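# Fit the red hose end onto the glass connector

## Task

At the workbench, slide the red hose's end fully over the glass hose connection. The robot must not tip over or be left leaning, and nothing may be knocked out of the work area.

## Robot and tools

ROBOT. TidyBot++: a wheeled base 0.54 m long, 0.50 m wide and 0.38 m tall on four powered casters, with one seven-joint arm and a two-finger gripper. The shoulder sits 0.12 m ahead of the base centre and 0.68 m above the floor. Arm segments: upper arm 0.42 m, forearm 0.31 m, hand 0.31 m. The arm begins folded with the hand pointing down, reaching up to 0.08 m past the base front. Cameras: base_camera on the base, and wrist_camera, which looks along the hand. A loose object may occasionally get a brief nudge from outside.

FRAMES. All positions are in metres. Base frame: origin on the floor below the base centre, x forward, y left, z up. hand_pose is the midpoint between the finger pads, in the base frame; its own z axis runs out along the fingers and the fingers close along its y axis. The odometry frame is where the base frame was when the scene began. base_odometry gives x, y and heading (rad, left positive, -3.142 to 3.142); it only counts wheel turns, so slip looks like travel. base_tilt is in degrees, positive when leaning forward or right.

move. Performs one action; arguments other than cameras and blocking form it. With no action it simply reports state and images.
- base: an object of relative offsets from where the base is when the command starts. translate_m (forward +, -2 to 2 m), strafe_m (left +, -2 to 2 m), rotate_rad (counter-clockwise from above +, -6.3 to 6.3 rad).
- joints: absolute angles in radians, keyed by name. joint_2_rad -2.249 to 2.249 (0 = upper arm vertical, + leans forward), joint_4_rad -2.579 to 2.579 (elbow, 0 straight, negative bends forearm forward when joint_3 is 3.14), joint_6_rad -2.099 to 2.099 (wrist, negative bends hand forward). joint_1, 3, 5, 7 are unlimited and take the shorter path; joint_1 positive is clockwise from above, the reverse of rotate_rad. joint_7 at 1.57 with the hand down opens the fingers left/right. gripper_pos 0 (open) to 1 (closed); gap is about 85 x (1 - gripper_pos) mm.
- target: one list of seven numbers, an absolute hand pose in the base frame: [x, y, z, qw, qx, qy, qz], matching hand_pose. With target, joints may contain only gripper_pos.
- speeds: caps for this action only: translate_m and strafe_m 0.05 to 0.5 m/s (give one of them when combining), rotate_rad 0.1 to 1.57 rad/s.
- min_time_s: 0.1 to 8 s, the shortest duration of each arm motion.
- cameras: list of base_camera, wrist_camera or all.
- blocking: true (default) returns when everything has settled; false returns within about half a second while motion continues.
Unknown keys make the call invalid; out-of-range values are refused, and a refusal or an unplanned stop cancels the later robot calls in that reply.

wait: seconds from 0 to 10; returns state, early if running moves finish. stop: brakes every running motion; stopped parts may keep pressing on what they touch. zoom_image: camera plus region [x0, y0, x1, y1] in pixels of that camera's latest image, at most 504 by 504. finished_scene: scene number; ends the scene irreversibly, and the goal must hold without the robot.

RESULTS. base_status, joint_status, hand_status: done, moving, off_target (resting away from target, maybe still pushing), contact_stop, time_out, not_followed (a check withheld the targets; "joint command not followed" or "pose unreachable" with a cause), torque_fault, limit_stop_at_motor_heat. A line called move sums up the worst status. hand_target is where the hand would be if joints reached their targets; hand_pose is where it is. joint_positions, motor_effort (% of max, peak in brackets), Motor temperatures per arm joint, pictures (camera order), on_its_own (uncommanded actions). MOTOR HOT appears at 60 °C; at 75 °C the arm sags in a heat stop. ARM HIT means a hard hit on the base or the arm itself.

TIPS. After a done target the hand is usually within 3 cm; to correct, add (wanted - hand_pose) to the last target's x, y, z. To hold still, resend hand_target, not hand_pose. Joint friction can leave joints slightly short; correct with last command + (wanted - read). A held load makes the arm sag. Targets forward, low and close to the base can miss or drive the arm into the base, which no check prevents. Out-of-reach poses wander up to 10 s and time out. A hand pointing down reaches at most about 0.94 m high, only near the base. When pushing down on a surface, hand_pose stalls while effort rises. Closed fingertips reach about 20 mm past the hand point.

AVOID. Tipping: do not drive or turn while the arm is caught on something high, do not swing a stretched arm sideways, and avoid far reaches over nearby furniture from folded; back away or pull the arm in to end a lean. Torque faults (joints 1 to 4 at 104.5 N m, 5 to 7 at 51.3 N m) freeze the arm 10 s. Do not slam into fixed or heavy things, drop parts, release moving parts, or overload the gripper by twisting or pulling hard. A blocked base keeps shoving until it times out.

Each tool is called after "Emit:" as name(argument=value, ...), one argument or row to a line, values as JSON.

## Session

Emit:
move(
  joints={"joint_6_rad": 0.35},
  cameras=["all"],
)

Scene clock: 1.90 s.
Motor temperatures (°C): [33 33 31 35 46 44 41]
move: done
base_odometry: x=+0.000 y=+0.000 heading=+0.000
base_tilt: forward=-0.4 right=+0.6
base_status: not commanded
joint_positions: joint_1_rad=+0.026 joint_2_rad=-0.392 joint_3_rad=+3.155 joint_4_rad=-2.521 joint_5_rad=+0.046 joint_6_rad=+0.289 joint_7_rad=+1.610 gripper_pos=+0.000
joint_status: all done
motor_effort: joint_1_rad=+1(1) joint_2_rad=-4(4) joint_3_rad=+1(2) joint_4_rad=+16(17) joint_5_rad=-1(2) joint_6_rad=+9(9) joint_7_rad=+1(1)
hand_pose: x=+0.5248 y=-0.0109 z=+0.8212 quat_wxyz=(+0.029, +0.795, +0.020, +0.605) (m; base frame)
hand_target: x=+0.5290 y=-0.0103 z=+0.8388 quat_wxyz=(+0.030, +0.777, +0.020, +0.628) (m; base frame)
hand_status: not commanded
pictures: base_camera, wrist_camera
camera_calibration:
wrist_camera: T_world_to_cam=[[-0.0156605, -0.99844, 0.0535941, -0.0474646], [-0.24433, -0.0481545, -0.968496, 0.984353], [0.969566, -0.0282618, -0.243194, -0.172715], [0, 0, 0, 1]] pos_world=[0.407222, -0.0048708, 0.913882]

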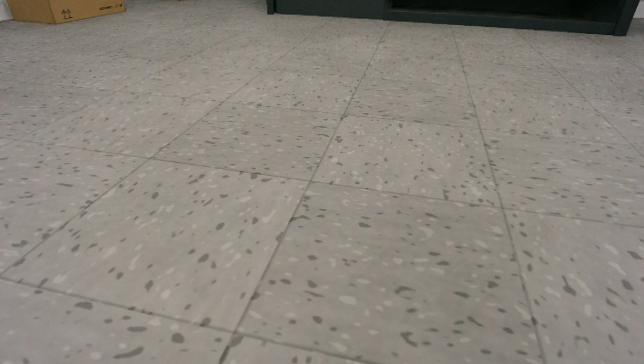

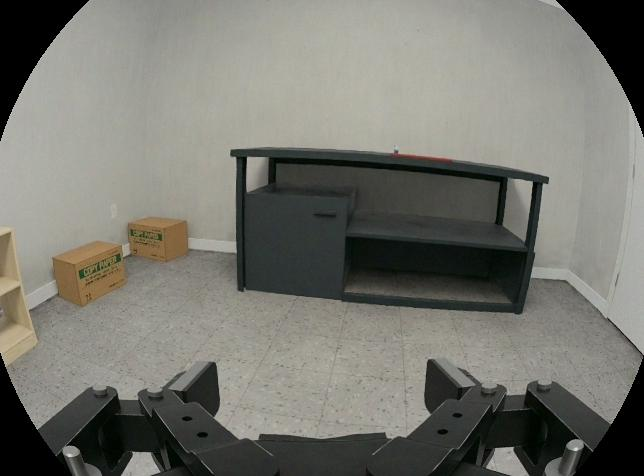

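Emit:
zoom_image(
  camera="wrist_camera",
  region=[370, 130, 490, 190],
)

Scaled by 4.200.

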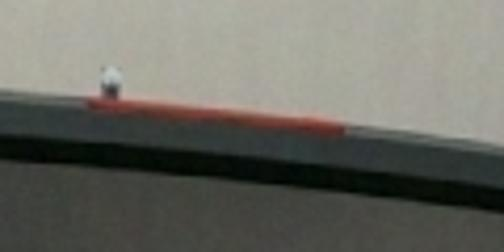

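Emit:
move(
  base={"translate_m": 1.32, "strafe_m": -0.162, "rotate_rad": -0.253},
  joints={"joint_1_rad": -0.015, "joint_2_rad": 0.255, "joint_3_rad": 3.118, "joint_4_rad": -0.71, "joint_5_rad": -0.07, "joint_6_rad": -1.45, "joint_7_rad": 1.5},
  cameras=["all"],
)

Emit:
zoom_image(
  camera="wrist_camera",
  region=[220, 60, 470, 310],
)

Scene clock: 17.70 s.
move: done
base_odometry: x=+1.320 y=-0.162 heading=-0.254
base_tilt: forward=-0.4 right=+0.5
base_status: done
joint_positions: joint_1_rad=+0.005 joint_2_rad=+0.244 joint_3_rad=+3.145 joint_4_rad=-0.751 joint_5_rad=+0.003 joint_6_rad=-1.391 joint_7_rad=+1.577 gripper_pos=+0.000
joint_status: all done
motor_effort: joint_1_rad=+0(3) joint_2_rad=-23(25) joint_3_rad=+1(3) joint_4_rad=+15(19) joint_5_rad=-1(2) joint_6_rad=+6(10) joint_7_rad=+1(2)
hand_pose: x=+0.6978 y=-0.0043 z=+1.0349 quat_wxyz=(+0.005, +0.929, -0.001, +0.369) (m; base frame)
hand_target: x=+0.6884 y=+0.0424 z=+1.0362 quat_wxyz=(-0.056, +0.934, -0.008, +0.353) (m; base frame)
hand_status: not commanded
pictures: base_camera, wrist_camera
camera_calibration:
wrist_camera: T_world_to_cam=[[-0.0254255, -0.999676, -0.00107184, 0.0137027], [-0.711013, 0.0188374, -0.702926, 1.28491], [0.702719, -0.0171101, -0.711262, 0.382445], [0, 0, 0, 1]] pos_world=[0.645188, -0.00396241, 1.17523]

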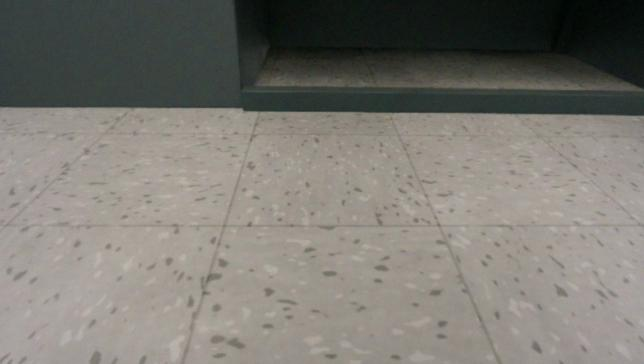

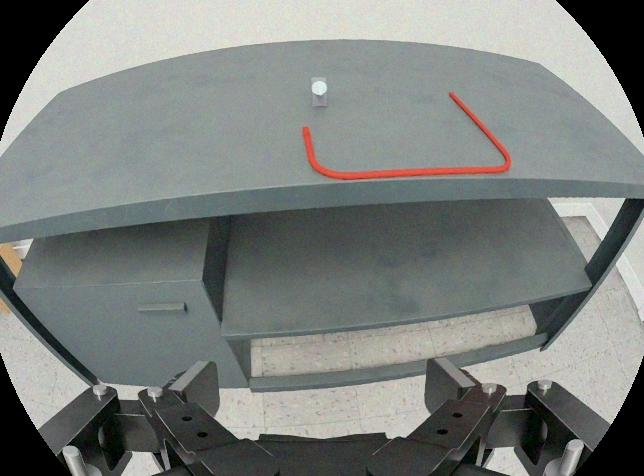

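Scaled by 2.016.

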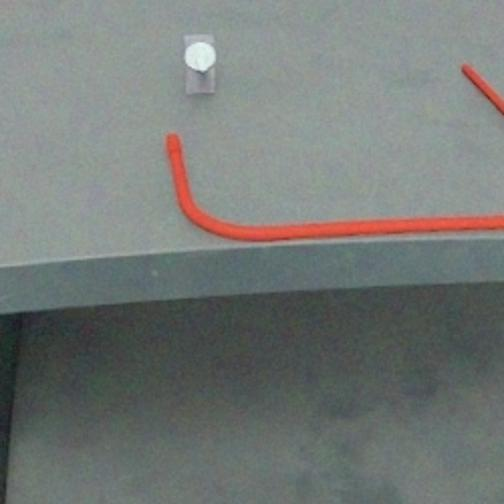

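Emit:
move(
  base={"translate_m": 0.646, "strafe_m": -0.039, "rotate_rad": 0.085},
  joints={"joint_2_rad": 0.160, "joint_4_rad": -0.935, "joint_6_rad": -1.86, "gripper_pos": 0.6},
  cameras=["all"],
)

Emit:
zoom_image(
  camera="wrist_camera",
  region=[200, 240, 440, 476],
)

Emit:
zoom_image(
  camera="wrist_camera",
  region=[200, 20, 440, 256],
)

Scene clock: 35.57 s.
move: done
base_odometry: x=+1.936 y=-0.362 heading=-0.168
base_tilt: forward=-0.4 right=+0.6
base_status: done
joint_positions: joint_1_rad=-0.015 joint_2_rad=+0.164 joint_3_rad=+3.130 joint_4_rad=-0.898 joint_5_rad=-0.009 joint_6_rad=-1.806 joint_7_rad=+1.577 gripper_pos=+0.600
joint_status: all done
motor_effort: joint_1_rad=+1(5) joint_2_rad=-19(23) joint_3_rad=+1(4) joint_4_rad=+14(15) joint_5_rad=-1(3) joint_6_rad=+2(7) joint_7_rad=+1(1)
hand_pose: x=+0.5459 y=+0.0144 z=+0.9504 quat_wxyz=(-0.006, +0.991, +0.017, +0.136) (m; base frame)
hand_target: x=+0.5215 y=+0.0367 z=+0.9361 quat_wxyz=(-0.039, +0.995, -0.003, +0.091) (m; base frame)
hand_status: not commanded
pictures: base_camera, wrist_camera
camera_calibration:
wrist_camera: T_world_to_cam=[[0.014262, -0.999877, -0.00651909, 0.0120237], [-0.956206, -0.0117323, -0.292458, 0.861433], [0.292345, 0.0104046, -0.956256, 0.885769], [0, 0, 0, 1]] pos_world=[0.564586, 0.0129127, 1.09903]

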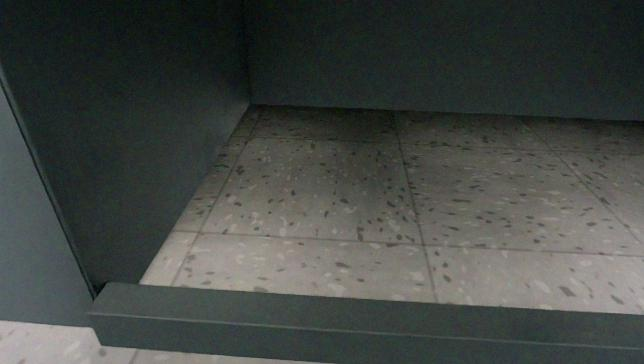

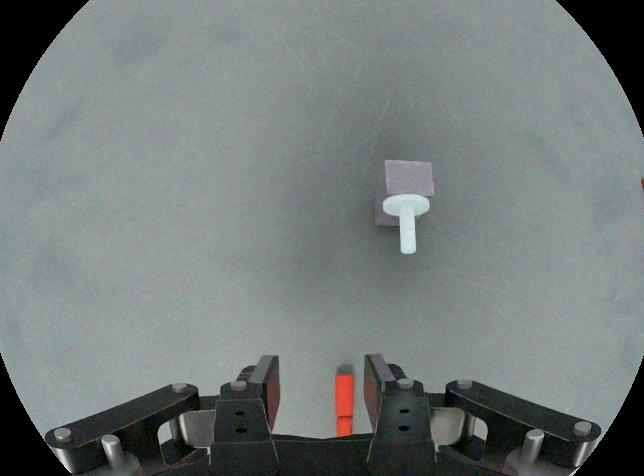

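Scaled by 2.100.

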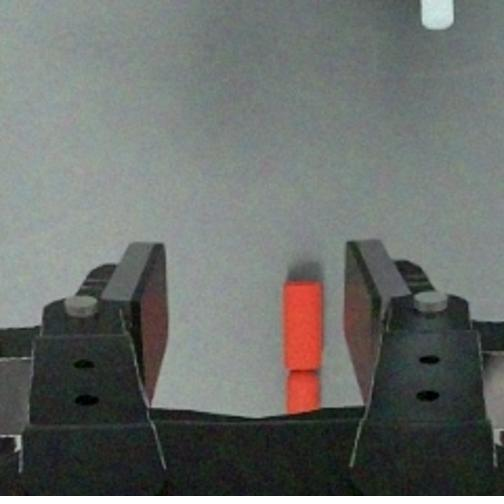

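Scaled by 2.100.

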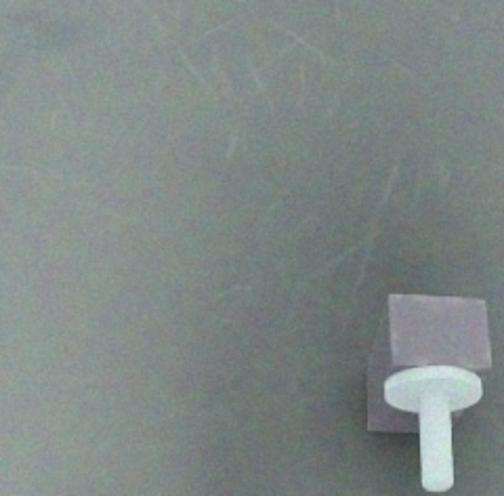

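Emit:
move(
  base={"translate_m": -0.054, "strafe_m": -0.0148},
  joints={"joint_2_rad": 0.121, "joint_4_rad": -1.114, "joint_6_rad": -1.626},
  min_time_s=1.5,
  cameras=["wrist_camera"],
)

Emit:
zoom_image(
  camera="wrist_camera",
  region=[260, 250, 400, 440],
)

Scene clock: 46.00 s.
move: done
base_odometry: x=+1.880 y=-0.368 heading=-0.168
base_tilt: forward=-0.4 right=+0.5
base_status: done
joint_positions: joint_1_rad=-0.015 joint_2_rad=+0.141 joint_3_rad=+3.130 joint_4_rad=-1.076 joint_5_rad=-0.009 joint_6_rad=-1.681 joint_7_rad=+1.577 gripper_pos=+0.600
joint_status: all done
motor_effort: joint_1_rad=+1(2) joint_2_rad=-19(22) joint_3_rad=+1(2) joint_4_rad=+15(15) joint_5_rad=-2(2) joint_6_rad=+2(4) joint_7_rad=+0(1)
hand_pose: x=+0.5476 y=+0.0148 z=+0.9052 quat_wxyz=(-0.006, +0.992, +0.017, +0.121) (m; base frame)
hand_target: x=+0.5511 y=+0.0391 z=+0.9048 quat_wxyz=(-0.043, +0.989, -0.009, +0.138) (m; base frame)
hand_status: not commanded
pictures: wrist_camera
camera_calibration:
wrist_camera: T_world_to_cam=[[0.0131384, -0.999892, -0.0065574, 0.0127203], [-0.964614, -0.0109472, -0.263438, 0.828133], [0.263338, 0.00978653, -0.964654, 0.865648], [0, 0, 0, 1]] pos_world=[0.570703, 0.013313, 1.0533]

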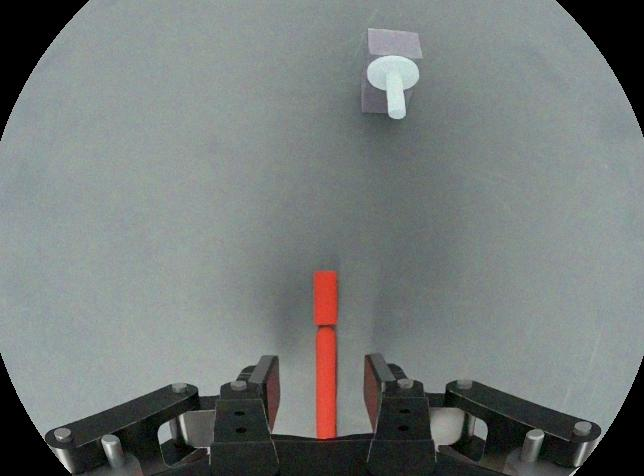

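Scaled by 2.653.

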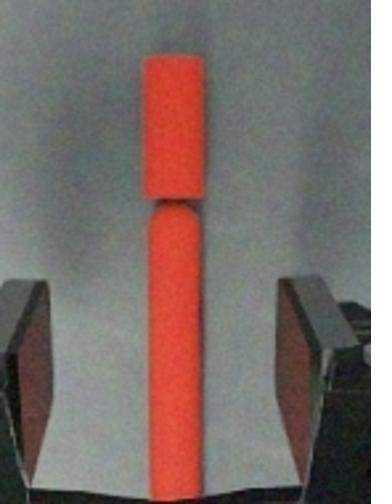

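Emit:
move(
  joints={"joint_2_rad": 0.095, "joint_4_rad": -1.21, "joint_6_rad": -1.544},
  min_time_s=1.5,
)

Emit:
move(
  joints={"joint_2_rad": 0.0914, "joint_4_rad": -1.23, "joint_6_rad": -1.526},
  min_time_s=1.0,
  cameras=["wrist_camera"],
)

Emit:
zoom_image(
  camera="wrist_camera",
  region=[260, 250, 400, 440],
)

Scene clock: 53.10 s.
move: done
base_odometry: x=+1.880 y=-0.368 heading=-0.168
base_tilt: forward=-0.5 right=+0.6
base_status: not commanded
joint_positions: joint_1_rad=-0.015 joint_2_rad=+0.115 joint_3_rad=+3.130 joint_4_rad=-1.170 joint_5_rad=-0.009 joint_6_rad=-1.600 joint_7_rad=+1.577 gripper_pos=+0.600
joint_status: all done
motor_effort: joint_1_rad=+1(1) joint_2_rad=-18(19) joint_3_rad=+1(1) joint_4_rad=+15(16) joint_5_rad=-1(2) joint_6_rad=+2(3) joint_7_rad=+1(1)
hand_pose: x=+0.5476 y=+0.0149 z=+0.8870 quat_wxyz=(-0.006, +0.992, +0.016, +0.128) (m; base frame)
hand_target: x=+0.5503 y=+0.0393 z=+0.8860 quat_wxyz=(-0.044, +0.989, -0.012, +0.144) (m; base frame)
hand_status: not commanded
pictures: none

Scene clock: 54.40 s.
move: done
base_odometry: x=+1.880 y=-0.368 heading=-0.168
base_tilt: forward=-0.4 right=+0.6
base_status: not commanded
joint_positions: joint_1_rad=-0.015 joint_2_rad=+0.109 joint_3_rad=+3.130 joint_4_rad=-1.188 joint_5_rad=-0.009 joint_6_rad=-1.582 joint_7_rad=+1.577 gripper_pos=+0.600
joint_status: all done
motor_effort: joint_1_rad=+1(1) joint_2_rad=-18(19) joint_3_rad=+1(1) joint_4_rad=+15(16) joint_5_rad=-1(2) joint_6_rad=+2(3) joint_7_rad=+0(1)
hand_pose: x=+0.5480 y=+0.0149 z=+0.8845 quat_wxyz=(-0.006, +0.991, +0.016, +0.131) (m; base frame)
hand_target: x=+0.5506 y=+0.0393 z=+0.8813 quat_wxyz=(-0.044, +0.988, -0.013, +0.144) (m; base frame)
hand_status: not commanded
pictures: wrist_camera
camera_calibration:
wrist_camera: T_world_to_cam=[[0.0124474, -0.9999, -0.00672216, 0.0132814], [-0.959181, -0.0100406, -0.282613, 0.837015], [0.282518, 0.00996558, -0.95921, 0.830246], [0, 0, 0, 1]] pos_world=[0.568125, 0.0134104, 1.03302]

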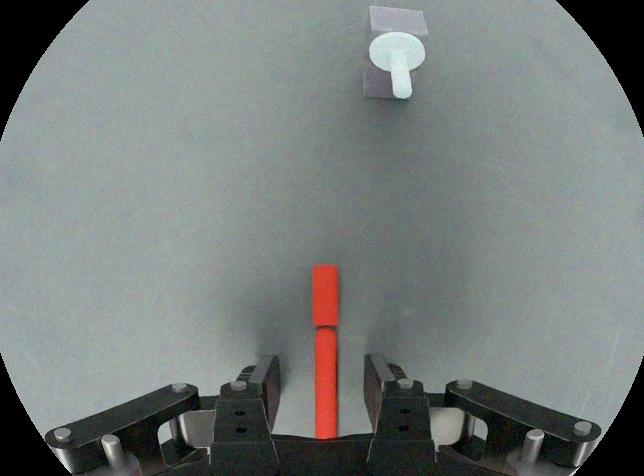

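Scaled by 2.653.

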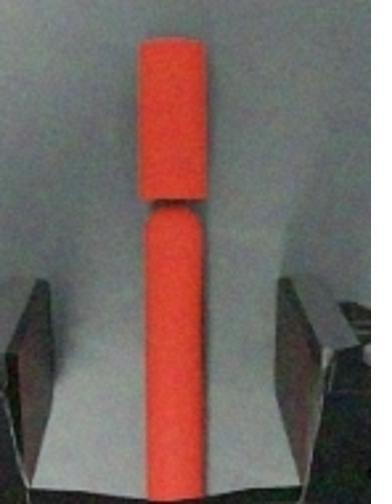

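Emit:
move(
  joints={"gripper_pos": 0.86},
)

Emit:
move(
  joints={"gripper_pos": 0.94},
)

Emit:
move(
  joints={"joint_2_rad": 0.158, "joint_4_rad": -0.967, "joint_6_rad": -1.778, "gripper_pos": 0.97},
  min_time_s=2.0,
  cameras=["wrist_camera"],
)

Emit:
zoom_image(
  camera="wrist_camera",
  region=[260, 250, 400, 440],
)

Emit:
zoom_image(
  camera="wrist_camera",
  region=[330, 40, 450, 180],
)

Scene clock: 59.67 s.
move: done
base_odometry: x=+1.880 y=-0.368 heading=-0.168
base_tilt: forward=-0.4 right=+0.5
base_status: not commanded
joint_positions: joint_1_rad=-0.015 joint_2_rad=+0.107 joint_3_rad=+3.130 joint_4_rad=-1.188 joint_5_rad=-0.009 joint_6_rad=-1.579 joint_7_rad=+1.577 gripper_pos=+0.860
joint_status: all done
motor_effort: joint_1_rad=+1(1) joint_2_rad=-17(18) joint_3_rad=+1(1) joint_4_rad=+14(15) joint_5_rad=-1(2) joint_6_rad=+2(2) joint_7_rad=+0(1)
hand_pose: x=+0.5482 y=+0.0149 z=+0.8856 quat_wxyz=(-0.006, +0.991, +0.016, +0.133) (m; base frame)
hand_target: x=+0.5506 y=+0.0393 z=+0.8813 quat_wxyz=(-0.044, +0.988, -0.013, +0.144) (m; base frame)
hand_status: not commanded
pictures: none

Scene clock: 60.17 s.
move: done
base_odometry: x=+1.880 y=-0.368 heading=-0.168
base_tilt: forward=-0.4 right=+0.5
base_status: not commanded
joint_positions: joint_1_rad=-0.015 joint_2_rad=+0.107 joint_3_rad=+3.130 joint_4_rad=-1.188 joint_5_rad=-0.009 joint_6_rad=-1.579 joint_7_rad=+1.577 gripper_pos=+0.931
joint_status: all done
motor_effort: joint_1_rad=+1(1) joint_2_rad=-17(18) joint_3_rad=+1(1) joint_4_rad=+15(15) joint_5_rad=-2(2) joint_6_rad=+2(2) joint_7_rad=+1(1)
hand_pose: x=+0.5482 y=+0.0149 z=+0.8857 quat_wxyz=(-0.006, +0.991, +0.016, +0.133) (m; base frame)
hand_target: x=+0.5506 y=+0.0393 z=+0.8813 quat_wxyz=(-0.044, +0.988, -0.013, +0.144) (m; base frame)
hand_status: not commanded
pictures: none

Scene clock: 62.47 s.
move: done
base_odometry: x=+1.880 y=-0.368 heading=-0.168
base_tilt: forward=-0.5 right=+0.5
base_status: not commanded
joint_positions: joint_1_rad=-0.015 joint_2_rad=+0.135 joint_3_rad=+3.130 joint_4_rad=-1.007 joint_5_rad=-0.009 joint_6_rad=-1.722 joint_7_rad=+1.577 gripper_pos=+0.953
joint_status: all done
motor_effort: joint_1_rad=+1(1) joint_2_rad=-18(19) joint_3_rad=+1(1) joint_4_rad=+14(16) joint_5_rad=-1(2) joint_6_rad=+2(4) joint_7_rad=+1(1)
hand_pose: x=+0.5465 y=+0.0147 z=+0.9301 quat_wxyz=(-0.006, +0.990, +0.017, +0.138) (m; base frame)
hand_target: x=+0.5406 y=+0.0379 z=+0.9313 quat_wxyz=(-0.041, +0.992, -0.005, +0.117) (m; base frame)
hand_status: not commanded
pictures: wrist_camera
camera_calibration:
wrist_camera: T_world_to_cam=[[0.0136427, -0.999884, -0.00674921, 0.0126904], [-0.955023, -0.0110304, -0.296326, 0.858944], [0.296218, 0.0104884, -0.955063, 0.86311], [0, 0, 0, 1]] pos_world=[0.564469, 0.0131108, 1.07894]

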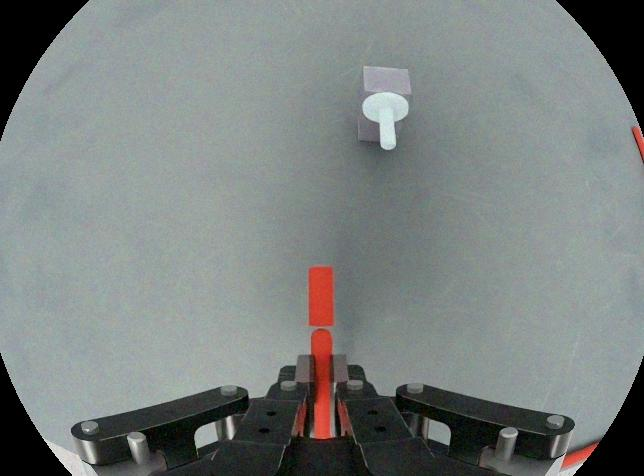

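Scaled by 2.653.

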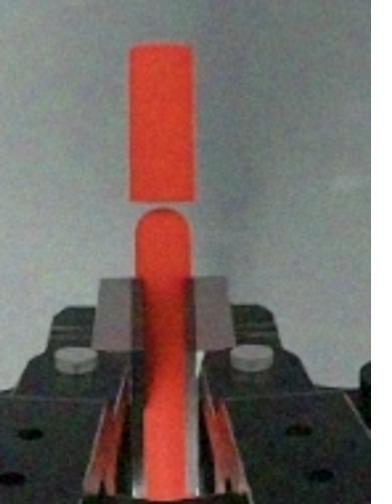

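Scaled by 3.600.

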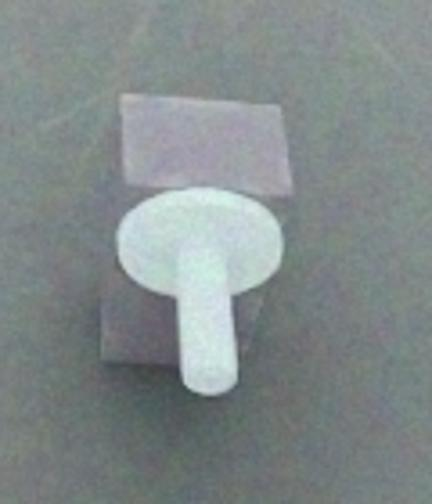

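Emit:
move(
  base={"translate_m": 0.052, "strafe_m": -0.0365},
  speeds={"translate_m": 0.12},
  cameras=["wrist_camera"],
)

Emit:
zoom_image(
  camera="wrist_camera",
  region=[270, 130, 370, 340],
)

Scene clock: 68.07 s.
move: done
base_odometry: x=+1.925 y=-0.413 heading=-0.168
base_tilt: forward=-0.4 right=+0.5
base_status: done
joint_positions: joint_1_rad=-0.015 joint_2_rad=+0.147 joint_3_rad=+3.130 joint_4_rad=-1.005 joint_5_rad=-0.010 joint_6_rad=-1.727 joint_7_rad=+1.577 gripper_pos=+0.953
joint_status: not commanded
motor_effort: joint_1_rad=+1(4) joint_2_rad=-19(22) joint_3_rad=+1(3) joint_4_rad=+15(15) joint_5_rad=+0(2) joint_6_rad=+2(3) joint_7_rad=+0(1)
hand_pose: x=+0.5481 y=+0.0151 z=+0.9251 quat_wxyz=(-0.007, +0.991, +0.017, +0.131) (m; base frame)
hand_target: x=+0.5406 y=+0.0379 z=+0.9313 quat_wxyz=(-0.041, +0.992, -0.005, +0.117) (m; base frame)
hand_status: not commanded
pictures: wrist_camera
camera_calibration:
wrist_camera: T_world_to_cam=[[0.0141753, -0.999872, -0.00741068, 0.0134067], [-0.959507, -0.0115171, -0.28145, 0.847739], [0.281329, 0.0111002, -0.959547, 0.870122], [0, 0, 0, 1]] pos_world=[0.568431, 0.0135099, 1.07362]

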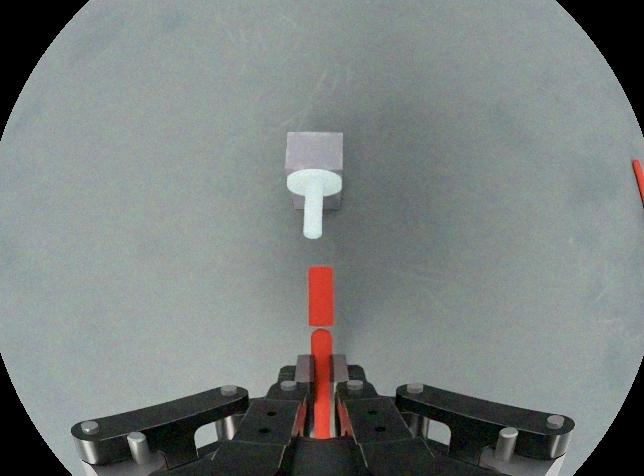

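Scaled by 2.400.

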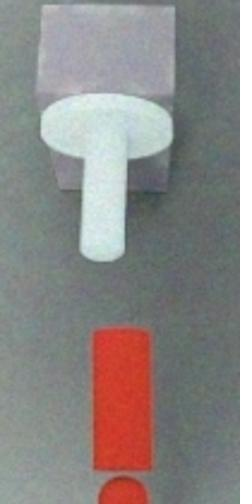

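Emit:
move(
  base={"translate_m": 0.006, "strafe_m": 0.004},
  speeds={"translate_m": 0.05},
  joints={"joint_4_rad": -0.96, "joint_6_rad": -1.785},
  cameras=["wrist_camera"],
)

Emit:
zoom_image(
  camera="wrist_camera",
  region=[270, 150, 370, 340],
)

Scene clock: 78.97 s.
move: done
base_odometry: x=+1.932 y=-0.410 heading=-0.169
base_tilt: forward=-0.5 right=+0.5
base_status: done
joint_positions: joint_1_rad=-0.015 joint_2_rad=+0.149 joint_3_rad=+3.130 joint_4_rad=-0.998 joint_5_rad=-0.010 joint_6_rad=-1.735 joint_7_rad=+1.577 gripper_pos=+0.953
joint_status: all done
motor_effort: joint_1_rad=+1(2) joint_2_rad=-18(20) joint_3_rad=+1(2) joint_4_rad=+14(15) joint_5_rad=-1(2) joint_6_rad=+2(3) joint_7_rad=+1(1)
hand_pose: x=+0.5475 y=+0.0151 z=+0.9265 quat_wxyz=(-0.007, +0.991, +0.017, +0.130) (m; base frame)
hand_target: x=+0.5397 y=+0.0378 z=+0.9332 quat_wxyz=(-0.041, +0.992, -0.005, +0.117) (m; base frame)
hand_status: not commanded
pictures: wrist_camera
camera_calibration:
wrist_camera: T_world_to_cam=[[0.0142577, -0.999871, -0.00741131, 0.0133745], [-0.96003, -0.0116166, -0.279658, 0.846195], [0.279535, 0.0111023, -0.960071, 0.873032], [0, 0, 0, 1]] pos_world=[0.568139, 0.0135101, 1.07492]

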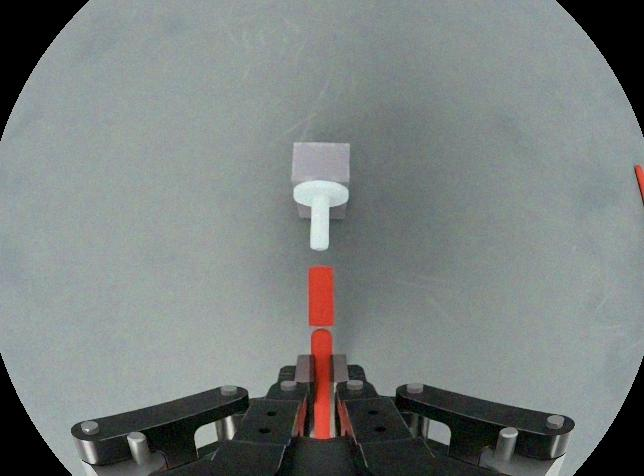

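Scaled by 2.653.

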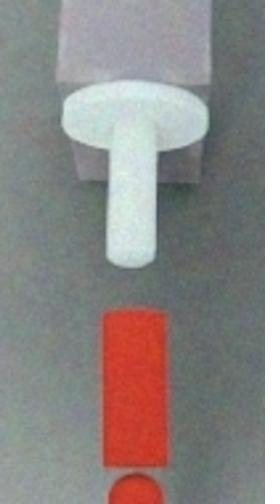

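Emit:
move(
  base={"translate_m": 0.018, "strafe_m": 0.0005},
  speeds={"translate_m": 0.05},
  cameras=["wrist_camera"],
)

Emit:
zoom_image(
  camera="wrist_camera",
  region=[270, 170, 370, 350],
)

Scene clock: 85.57 s.
move: done
base_odometry: x=+1.950 y=-0.413 heading=-0.169
base_tilt: forward=-0.4 right=+0.6
base_status: done
joint_positions: joint_1_rad=-0.015 joint_2_rad=+0.149 joint_3_rad=+3.130 joint_4_rad=-0.996 joint_5_rad=-0.010 joint_6_rad=-1.759 joint_7_rad=+1.577 gripper_pos=+0.953
joint_status: not commanded
motor_effort: joint_1_rad=+1(2) joint_2_rad=-18(21) joint_3_rad=+1(2) joint_4_rad=+15(16) joint_5_rad=-1(2) joint_6_rad=+2(9) joint_7_rad=+1(1)
hand_pose: x=+0.5407 y=+0.0149 z=+0.9252 quat_wxyz=(-0.007, +0.993, +0.017, +0.119) (m; base frame)
hand_target: x=+0.5397 y=+0.0378 z=+0.9332 quat_wxyz=(-0.041, +0.992, -0.005, +0.117) (m; base frame)
hand_status: not commanded
pictures: wrist_camera
camera_calibration:
wrist_camera: T_world_to_cam=[[0.0143355, -0.999872, -0.00705008, 0.0128846], [-0.96602, -0.0120297, -0.258186, 0.822587], [0.258069, 0.0105117, -0.966069, 0.890947], [0, 0, 0, 1]] pos_world=[0.564526, 0.013413, 1.07319]

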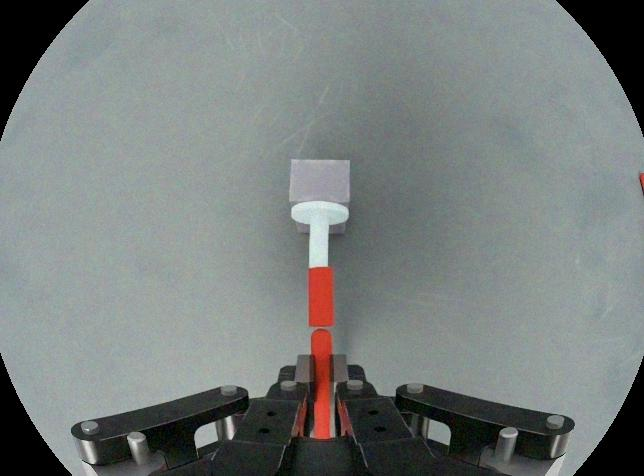

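Scaled by 2.800.

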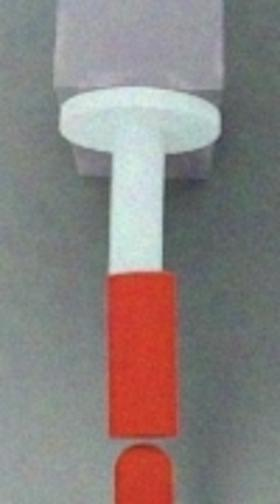

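Emit:
move(
  base={"translate_m": -0.008, "strafe_m": 0.001},
  speeds={"translate_m": 0.05},
  joints={"joint_6_rad": -1.686},
  cameras=["wrist_camera"],
)

Emit:
zoom_image(
  camera="wrist_camera",
  region=[285, 190, 355, 330],
)

Scene clock: 99.83 s.
move: done
base_odometry: x=+1.942 y=-0.411 heading=-0.169
base_tilt: forward=-0.4 right=+0.7
base_status: done
joint_positions: joint_1_rad=-0.015 joint_2_rad=+0.144 joint_3_rad=+3.130 joint_4_rad=-0.996 joint_5_rad=-0.010 joint_6_rad=-1.725 joint_7_rad=+1.577 gripper_pos=+0.953
joint_status: all done
motor_effort: joint_1_rad=+1(2) joint_2_rad=-17(22) joint_3_rad=+1(2) joint_4_rad=+15(16) joint_5_rad=-1(2) joint_6_rad=+7(11) joint_7_rad=+0(1)
hand_pose: x=+0.5498 y=+0.0151 z=+0.9302 quat_wxyz=(-0.007, +0.990, +0.017, +0.138) (m; base frame)
hand_target: x=+0.5692 y=+0.0393 z=+0.9420 quat_wxyz=(-0.045, +0.985, -0.007, +0.166) (m; base frame)
hand_status: not commanded
pictures: wrist_camera
camera_calibration:
wrist_camera: T_world_to_cam=[[0.0142984, -0.999869, -0.00760708, 0.0135944], [-0.955136, -0.0114071, -0.295947, 0.861857], [0.295821, 0.0114974, -0.955174, 0.862429], [0, 0, 0, 1]] pos_world=[0.567872, 0.0135082, 1.07894]

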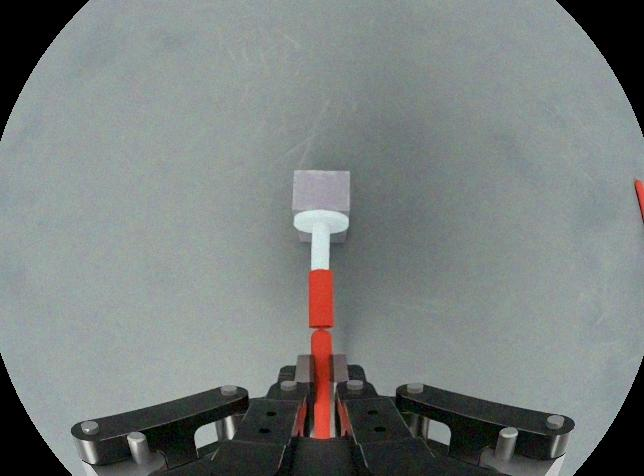

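Scaled by 3.600.

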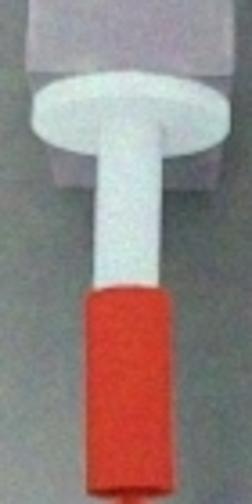

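Emit:
move(
  base={"translate_m": -0.012, "strafe_m": 0.0005},
  speeds={"translate_m": 0.05},
  joints={"joint_2_rad": 0.171},
  cameras=["wrist_camera"],
)

Emit:
zoom_image(
  camera="wrist_camera",
  region=[285, 180, 355, 340],
)

Scene clock: 106.87 s.
move: done
base_odometry: x=+1.930 y=-0.409 heading=-0.170
base_tilt: forward=-0.4 right=+0.6
base_status: done
joint_positions: joint_1_rad=-0.015 joint_2_rad=+0.158 joint_3_rad=+3.130 joint_4_rad=-0.995 joint_5_rad=-0.010 joint_6_rad=-1.716 joint_7_rad=+1.577 gripper_pos=+0.953
joint_status: all done
motor_effort: joint_1_rad=+1(2) joint_2_rad=-19(21) joint_3_rad=+1(2) joint_4_rad=+15(16) joint_5_rad=-1(2) joint_6_rad=+3(7) joint_7_rad=+0(1)
hand_pose: x=+0.5559 y=+0.0153 z=+0.9251 quat_wxyz=(-0.007, +0.991, +0.017, +0.136) (m; base frame)
hand_target: x=+0.5725 y=+0.0393 z=+0.9361 quat_wxyz=(-0.044, +0.986, -0.007, +0.159) (m; base frame)
hand_status: not commanded
pictures: wrist_camera
camera_calibration:
wrist_camera: T_world_to_cam=[[0.0140693, -0.999871, -0.00772913, 0.0138218], [-0.956543, -0.0112072, -0.291376, 0.862661], [0.291252, 0.0114927, -0.956577, 0.859696], [0, 0, 0, 1]] pos_world=[0.57459, 0.0136078, 1.07383]

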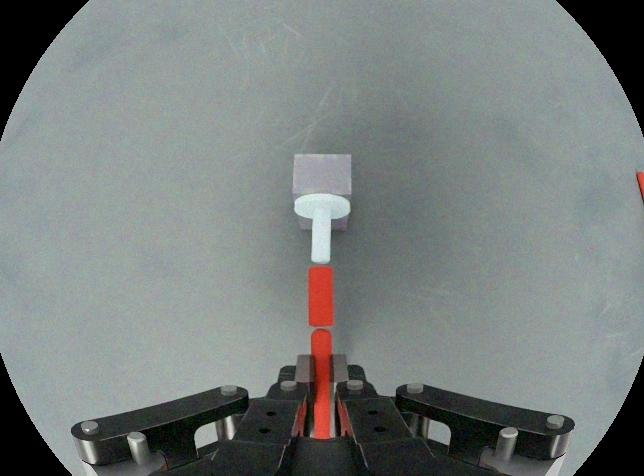

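Scaled by 3.150.

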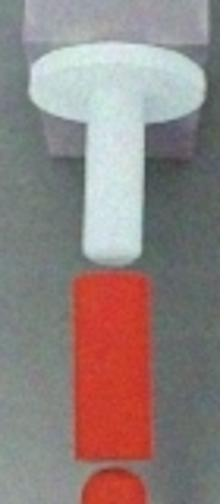

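Emit:
move(
  base={"translate_m": 0.014},
  speeds={"translate_m": 0.05},
  cameras=["wrist_camera"],
)

Emit:
zoom_image(
  camera="wrist_camera",
  region=[285, 180, 355, 340],
)

Scene clock: 112.27 s.
move: done
base_odometry: x=+1.944 y=-0.411 heading=-0.170
base_tilt: forward=-0.4 right=+0.6
base_status: done
joint_positions: joint_1_rad=-0.015 joint_2_rad=+0.154 joint_3_rad=+3.130 joint_4_rad=-0.995 joint_5_rad=-0.010 joint_6_rad=-1.738 joint_7_rad=+1.577 gripper_pos=+0.953
joint_status: not commanded
motor_effort: joint_1_rad=+1(2) joint_2_rad=-15(21) joint_3_rad=+1(2) joint_4_rad=+16(17) joint_5_rad=-1(2) joint_6_rad=+11(14) joint_7_rad=+1(1)
hand_pose: x=+0.5484 y=+0.0151 z=+0.9251 quat_wxyz=(-0.007, +0.992, +0.017, +0.127) (m; base frame)
hand_target: x=+0.5725 y=+0.0393 z=+0.9361 quat_wxyz=(-0.044, +0.986, -0.007, +0.159) (m; base frame)
hand_status: not commanded
pictures: wrist_camera
camera_calibration:
wrist_camera: T_world_to_cam=[[0.0141912, -0.999872, -0.00739562, 0.0133602], [-0.961602, -0.0116199, -0.274203, 0.842468], [0.274082, 0.0110029, -0.961643, 0.8759], [0, 0, 0, 1]] pos_world=[0.569861, 0.0135104, 1.07341]

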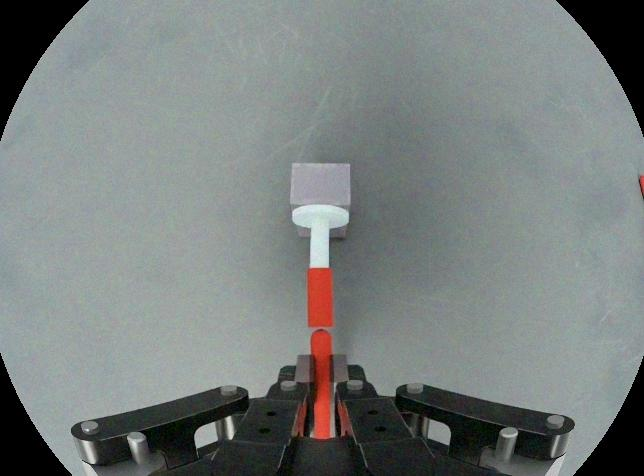

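Scaled by 3.150.

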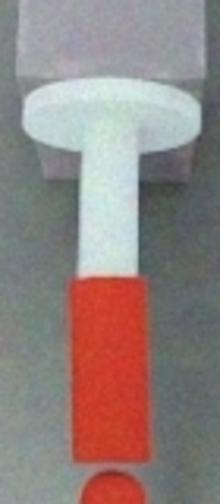

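Emit:
move(
  base={"translate_m": 0.008},
  speeds={"translate_m": 0.05},
  cameras=["wrist_camera"],
)

Emit:
zoom_image(
  camera="wrist_camera",
  region=[285, 180, 355, 340],
)

Scene clock: 118.40 s.
move: done
base_odometry: x=+1.952 y=-0.413 heading=-0.170
base_tilt: forward=-0.4 right=+0.6
base_status: done
joint_positions: joint_1_rad=-0.015 joint_2_rad=+0.142 joint_3_rad=+3.130 joint_4_rad=-0.995 joint_5_rad=-0.010 joint_6_rad=-1.751 joint_7_rad=+1.577 gripper_pos=+0.953
joint_status: not commanded
motor_effort: joint_1_rad=+1(2) joint_2_rad=-13(15) joint_3_rad=+1(2) joint_4_rad=+16(19) joint_5_rad=-1(2) joint_6_rad=+13(19) joint_7_rad=+1(1)
hand_pose: x=+0.5416 y=+0.0149 z=+0.9291 quat_wxyz=(-0.007, +0.992, +0.017, +0.126) (m; base frame)
hand_target: x=+0.5725 y=+0.0393 z=+0.9361 quat_wxyz=(-0.044, +0.986, -0.007, +0.159) (m; base frame)
hand_status: not commanded
pictures: wrist_camera
camera_calibration:
wrist_camera: T_world_to_cam=[[0.014326, -0.999872, -0.00716646, 0.0130617], [-0.961885, -0.0118236, -0.273199, 0.836302], [0.273079, 0.0108072, -0.961931, 0.882432], [0, 0, 0, 1]] pos_world=[0.563265, 0.0134116, 1.07741]

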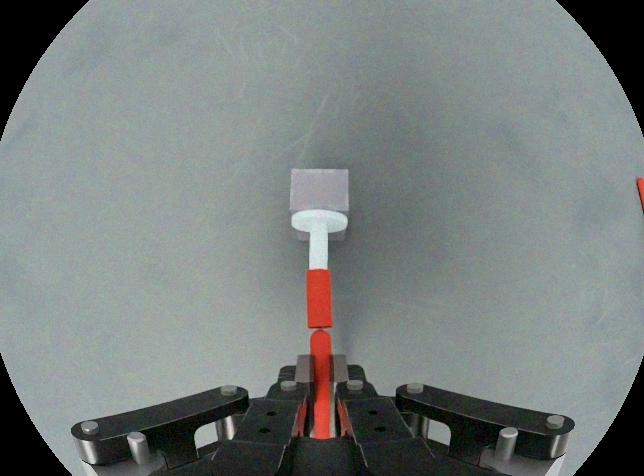

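Scaled by 3.150.

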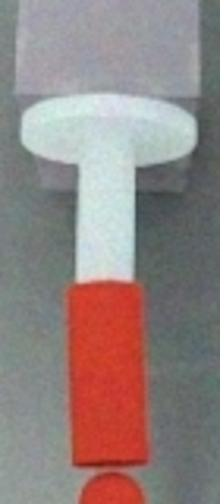

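Emit:
move(
  base={"translate_m": -0.016},
  speeds={"translate_m": 0.05},
  joints={"joint_2_rad": 0.145},
)

Emit:
move(
  base={"strafe_m": 0.0235, "rotate_rad": -0.038},
  speeds={"strafe_m": 0.05, "rotate_rad": 0.1},
  cameras=["wrist_camera"],
)

Emit:
zoom_image(
  camera="wrist_camera",
  region=[280, 160, 360, 340],
)

Scene clock: 138.80 s.
move: done
base_odometry: x=+1.936 y=-0.410 heading=-0.170
base_tilt: forward=-0.4 right=+0.5
base_status: done
joint_positions: joint_1_rad=-0.015 joint_2_rad=+0.143 joint_3_rad=+3.130 joint_4_rad=-0.995 joint_5_rad=-0.010 joint_6_rad=-1.717 joint_7_rad=+1.577 gripper_pos=+0.953
joint_status: all done
motor_effort: joint_1_rad=+1(2) joint_2_rad=-18(21) joint_3_rad=+1(2) joint_4_rad=+14(17) joint_5_rad=-1(2) joint_6_rad=+3(13) joint_7_rad=+0(1)
hand_pose: x=+0.5519 y=+0.0152 z=+0.9319 quat_wxyz=(-0.007, +0.990, +0.017, +0.143) (m; base frame)
hand_target: x=+0.5658 y=+0.0392 z=+0.9478 quat_wxyz=(-0.045, +0.984, -0.006, +0.172) (m; base frame)
hand_status: not commanded
pictures: none

Scene clock: 139.77 s.
move: done
base_odometry: x=+1.940 y=-0.387 heading=-0.208
base_tilt: forward=-0.4 right=+0.6
base_status: done
joint_positions: joint_1_rad=-0.015 joint_2_rad=+0.143 joint_3_rad=+3.129 joint_4_rad=-0.995 joint_5_rad=-0.010 joint_6_rad=-1.717 joint_7_rad=+1.576 gripper_pos=+0.953
joint_status: not commanded
motor_effort: joint_1_rad=+1(3) joint_2_rad=-18(19) joint_3_rad=+1(3) joint_4_rad=+14(15) joint_5_rad=-2(2) joint_6_rad=+3(3) joint_7_rad=+0(1)
hand_pose: x=+0.5519 y=+0.0157 z=+0.9319 quat_wxyz=(-0.007, +0.990, +0.017, +0.143) (m; base frame)
hand_target: x=+0.5658 y=+0.0392 z=+0.9478 quat_wxyz=(-0.045, +0.984, -0.006, +0.172) (m; base frame)
hand_status: not commanded
pictures: wrist_camera
camera_calibration:
wrist_camera: T_world_to_cam=[[0.0153597, -0.999847, -0.0083138, 0.0142589], [-0.951989, -0.0120809, -0.305894, 0.871935], [0.305747, 0.0126131, -0.952029, 0.855026], [0, 0, 0, 1]] pos_world=[0.568431, 0.014006, 1.08085]

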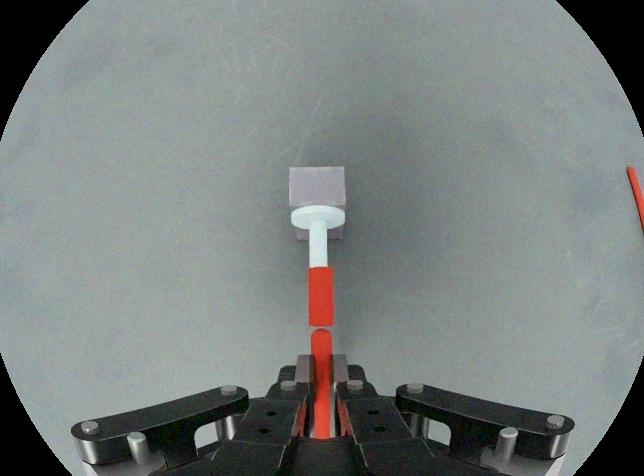

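Scaled by 2.800.

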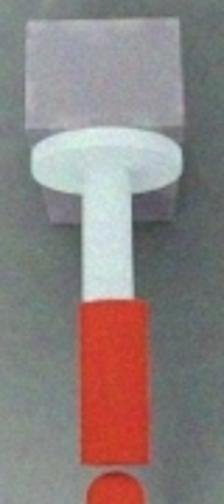

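Emit:
move(
  base={"translate_m": -0.009, "strafe_m": 0.0013},
  speeds={"translate_m": 0.05},
)

Emit:
move(
  joints={"joint_2_rad": 0.172},
  cameras=["wrist_camera"],
)

Emit:
zoom_image(
  camera="wrist_camera",
  region=[280, 150, 360, 330],
)

Scene clock: 147.70 s.
move: done
base_odometry: x=+1.932 y=-0.384 heading=-0.209
base_tilt: forward=-0.4 right=+0.5
base_status: done
joint_positions: joint_1_rad=-0.015 joint_2_rad=+0.141 joint_3_rad=+3.129 joint_4_rad=-0.995 joint_5_rad=-0.010 joint_6_rad=-1.717 joint_7_rad=+1.576 gripper_pos=+0.953
joint_status: not commanded
motor_effort: joint_1_rad=+1(2) joint_2_rad=-18(23) joint_3_rad=+1(2) joint_4_rad=+14(15) joint_5_rad=-1(2) joint_6_rad=+3(3) joint_7_rad=+1(1)
hand_pose: x=+0.5516 y=+0.0157 z=+0.9324 quat_wxyz=(-0.007, +0.989, +0.017, +0.144) (m; base frame)
hand_target: x=+0.5658 y=+0.0392 z=+0.9478 quat_wxyz=(-0.045, +0.984, -0.006, +0.172) (m; base frame)
hand_status: not commanded
pictures: none

Scene clock: 148.40 s.
move: done
base_odometry: x=+1.932 y=-0.384 heading=-0.209
base_tilt: forward=-0.4 right=+0.5
base_status: not commanded
joint_positions: joint_1_rad=-0.015 joint_2_rad=+0.156 joint_3_rad=+3.129 joint_4_rad=-0.995 joint_5_rad=-0.010 joint_6_rad=-1.717 joint_7_rad=+1.576 gripper_pos=+0.953
joint_status: all done
motor_effort: joint_1_rad=+1(1) joint_2_rad=-19(20) joint_3_rad=+1(1) joint_4_rad=+14(15) joint_5_rad=-1(2) joint_6_rad=+2(3) joint_7_rad=+0(1)
hand_pose: x=+0.5552 y=+0.0158 z=+0.9261 quat_wxyz=(-0.007, +0.990, +0.017, +0.137) (m; base frame)
hand_target: x=+0.5728 y=+0.0393 z=+0.9357 quat_wxyz=(-0.044, +0.986, -0.007, +0.159) (m; base frame)
hand_status: not commanded
pictures: wrist_camera
camera_calibration:
wrist_camera: T_world_to_cam=[[0.0151931, -0.99985, -0.00832683, 0.0142361], [-0.956009, -0.012086, -0.293088, 0.863704], [0.292943, 0.0124134, -0.956049, 0.859237], [0, 0, 0, 1]] pos_world=[0.573784, 0.0140067, 1.07473]

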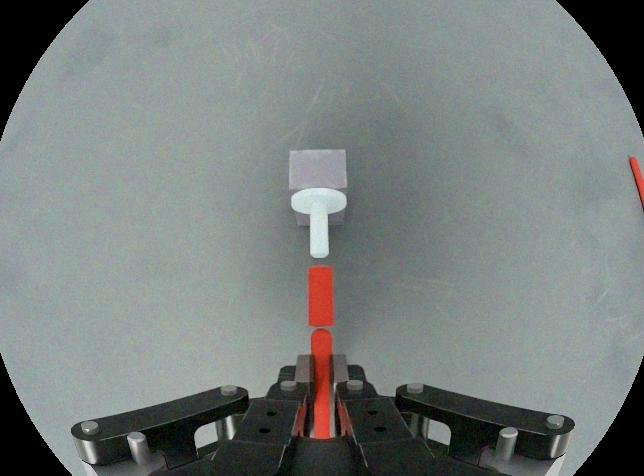

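Scaled by 2.800.

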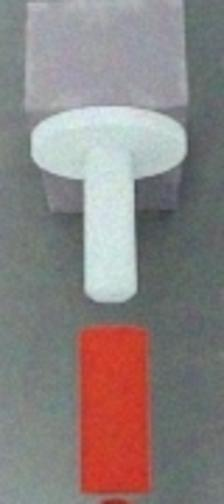

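Emit:
move(
  base={"translate_m": 0.012, "strafe_m": 0.0009},
  speeds={"translate_m": 0.05},
  cameras=["wrist_camera"],
)

Emit:
zoom_image(
  camera="wrist_camera",
  region=[280, 160, 360, 340],
)

Scene clock: 154.17 s.
move: done
base_odometry: x=+1.943 y=-0.385 heading=-0.208
base_tilt: forward=-0.4 right=+0.6
base_status: done
joint_positions: joint_1_rad=-0.015 joint_2_rad=+0.156 joint_3_rad=+3.129 joint_4_rad=-0.994 joint_5_rad=-0.010 joint_6_rad=-1.727 joint_7_rad=+1.576 gripper_pos=+0.953
joint_status: not commanded
motor_effort: joint_1_rad=+1(2) joint_2_rad=-17(20) joint_3_rad=+1(2) joint_4_rad=+16(17) joint_5_rad=-1(2) joint_6_rad=+7(14) joint_7_rad=+1(1)
hand_pose: x=+0.5522 y=+0.0157 z=+0.9255 quat_wxyz=(-0.007, +0.991, +0.017, +0.132) (m; base frame)
hand_target: x=+0.5728 y=+0.0393 z=+0.9357 quat_wxyz=(-0.044, +0.986, -0.007, +0.159) (m; base frame)
hand_status: not commanded
pictures: wrist_camera
camera_calibration:
wrist_camera: T_world_to_cam=[[0.0152255, -0.999851, -0.00813444, 0.0140318], [-0.958847, -0.0122933, -0.283656, 0.853403], [0.283513, 0.0121185, -0.958892, 0.867496], [0, 0, 0, 1]] pos_world=[0.572123, 0.0140082, 1.07402]

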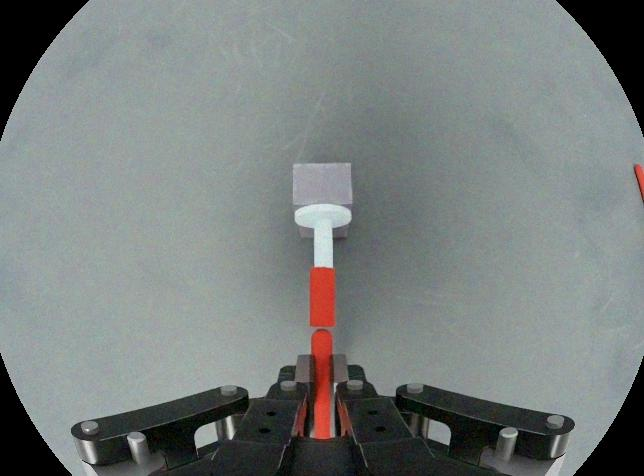

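Scaled by 2.800.

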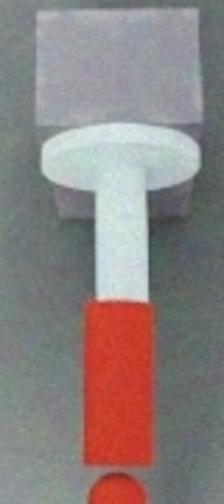

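Emit:
move(
  base={"translate_m": 0.006, "strafe_m": -0.0005},
  speeds={"translate_m": 0.05},
)

Emit:
move(
  base={"strafe_m": -0.001},
  speeds={"strafe_m": 0.05},
  cameras=["wrist_camera"],
)

Emit:
zoom_image(
  camera="wrist_camera",
  region=[280, 160, 360, 340],
)

Scene clock: 164.87 s.
move: done
base_odometry: x=+1.949 y=-0.387 heading=-0.208
base_tilt: forward=-0.4 right=+0.6
base_status: done
joint_positions: joint_1_rad=-0.015 joint_2_rad=+0.151 joint_3_rad=+3.129 joint_4_rad=-0.994 joint_5_rad=-0.010 joint_6_rad=-1.739 joint_7_rad=+1.576 gripper_pos=+0.953
joint_status: not commanded
motor_effort: joint_1_rad=+1(2) joint_2_rad=-16(17) joint_3_rad=+1(2) joint_4_rad=+16(18) joint_5_rad=-1(2) joint_6_rad=+10(17) joint_7_rad=+0(1)
hand_pose: x=+0.5475 y=+0.0156 z=+0.9269 quat_wxyz=(-0.007, +0.991, +0.018, +0.129) (m; base frame)
hand_target: x=+0.5728 y=+0.0393 z=+0.9357 quat_wxyz=(-0.044, +0.986, -0.007, +0.159) (m; base frame)
hand_status: not commanded
pictures: none

Scene clock: 165.30 s.
move: done
base_odometry: x=+1.948 y=-0.388 heading=-0.208
base_tilt: forward=-0.4 right=+0.6
base_status: done
joint_positions: joint_1_rad=-0.015 joint_2_rad=+0.151 joint_3_rad=+3.129 joint_4_rad=-0.994 joint_5_rad=-0.010 joint_6_rad=-1.739 joint_7_rad=+1.576 gripper_pos=+0.953
joint_status: not commanded
motor_effort: joint_1_rad=+2(3) joint_2_rad=-16(17) joint_3_rad=+2(2) joint_4_rad=+16(16) joint_5_rad=+0(2) joint_6_rad=+9(10) joint_7_rad=+0(1)
hand_pose: x=+0.5475 y=+0.0156 z=+0.9269 quat_wxyz=(-0.007, +0.991, +0.018, +0.129) (m; base frame)
hand_target: x=+0.5728 y=+0.0393 z=+0.9357 quat_wxyz=(-0.044, +0.986, -0.007, +0.159) (m; base frame)
hand_status: not commanded
pictures: wrist_camera
camera_calibration:
wrist_camera: T_world_to_cam=[[0.0153204, -0.999851, -0.00797646, 0.0137772], [-0.960447, -0.0124973, -0.278184, 0.845174], [0.278043, 0.0119228, -0.960495, 0.874644], [0, 0, 0, 1]] pos_world=[0.568346, 0.0139093, 1.07531]

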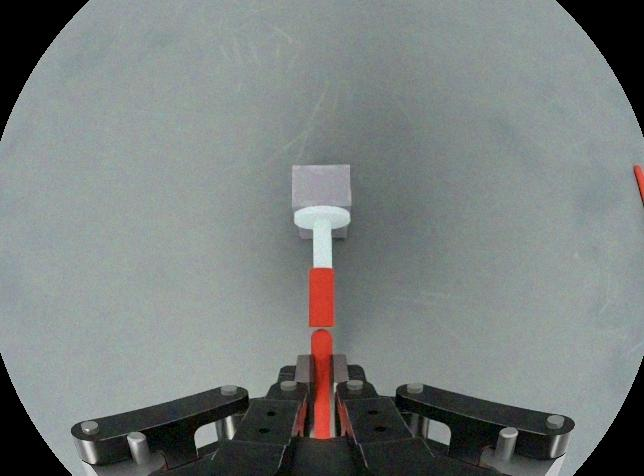

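Scaled by 2.800.

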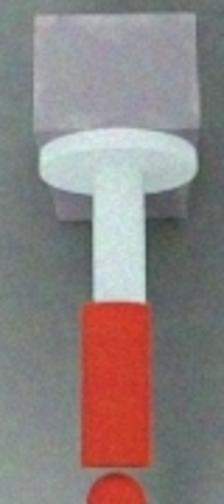

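Emit:
move(
  base={"translate_m": -0.009, "strafe_m": 0.0003},
  speeds={"translate_m": 0.05},
  joints={"joint_4_rad": -0.954},
)

Emit:
move(
  base={"translate_m": 0.01},
  speeds={"translate_m": 0.05},
  cameras=["wrist_camera"],
)

Emit:
zoom_image(
  camera="wrist_camera",
  region=[280, 160, 360, 340],
)

Scene clock: 186.70 s.
move: done
base_odometry: x=+1.940 y=-0.386 heading=-0.208
base_tilt: forward=-0.4 right=+0.6
base_status: done
joint_positions: joint_1_rad=-0.015 joint_2_rad=+0.157 joint_3_rad=+3.129 joint_4_rad=-0.988 joint_5_rad=-0.010 joint_6_rad=-1.721 joint_7_rad=+1.576 gripper_pos=+0.953
joint_status: all done
motor_effort: joint_1_rad=+1(2) joint_2_rad=-18(20) joint_3_rad=+1(2) joint_4_rad=+15(16) joint_5_rad=-1(2) joint_6_rad=+5(9) joint_7_rad=+1(1)
hand_pose: x=+0.5551 y=+0.0158 z=+0.9276 quat_wxyz=(-0.007, +0.990, +0.017, +0.137) (m; base frame)
hand_target: x=+0.5737 y=+0.0394 z=+0.9380 quat_wxyz=(-0.045, +0.986, -0.007, +0.162) (m; base frame)
hand_status: not commanded
pictures: none

Scene clock: 187.37 s.
move: done
base_odometry: x=+1.949 y=-0.388 heading=-0.207
base_tilt: forward=-0.4 right=+0.5
base_status: done
joint_positions: joint_1_rad=-0.015 joint_2_rad=+0.148 joint_3_rad=+3.129 joint_4_rad=-0.988 joint_5_rad=-0.010 joint_6_rad=-1.737 joint_7_rad=+1.576 gripper_pos=+0.953
joint_status: not commanded
motor_effort: joint_1_rad=+1(2) joint_2_rad=-13(19) joint_3_rad=+1(2) joint_4_rad=+17(17) joint_5_rad=-1(2) joint_6_rad=+13(15) joint_7_rad=+1(1)
hand_pose: x=+0.5481 y=+0.0156 z=+0.9303 quat_wxyz=(-0.007, +0.991, +0.018, +0.134) (m; base frame)
hand_target: x=+0.5737 y=+0.0394 z=+0.9380 quat_wxyz=(-0.045, +0.986, -0.007, +0.162) (m; base frame)
hand_status: not commanded
pictures: wrist_camera
camera_calibration:
wrist_camera: T_world_to_cam=[[0.0153529, -0.99985, -0.00804781, 0.0138756], [-0.957724, -0.0123925, -0.287422, 0.853766], [0.287279, 0.0121203, -0.95777, 0.870066], [0, 0, 0, 1]] pos_world=[0.567508, 0.0139084, 1.07883]

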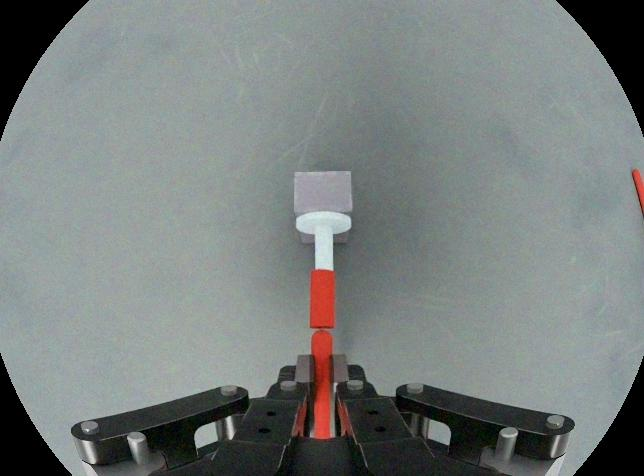

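Scaled by 2.800.

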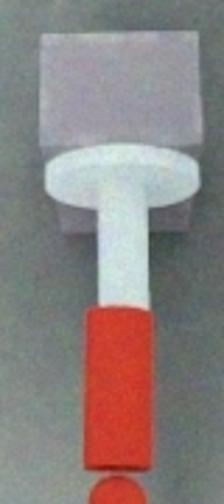

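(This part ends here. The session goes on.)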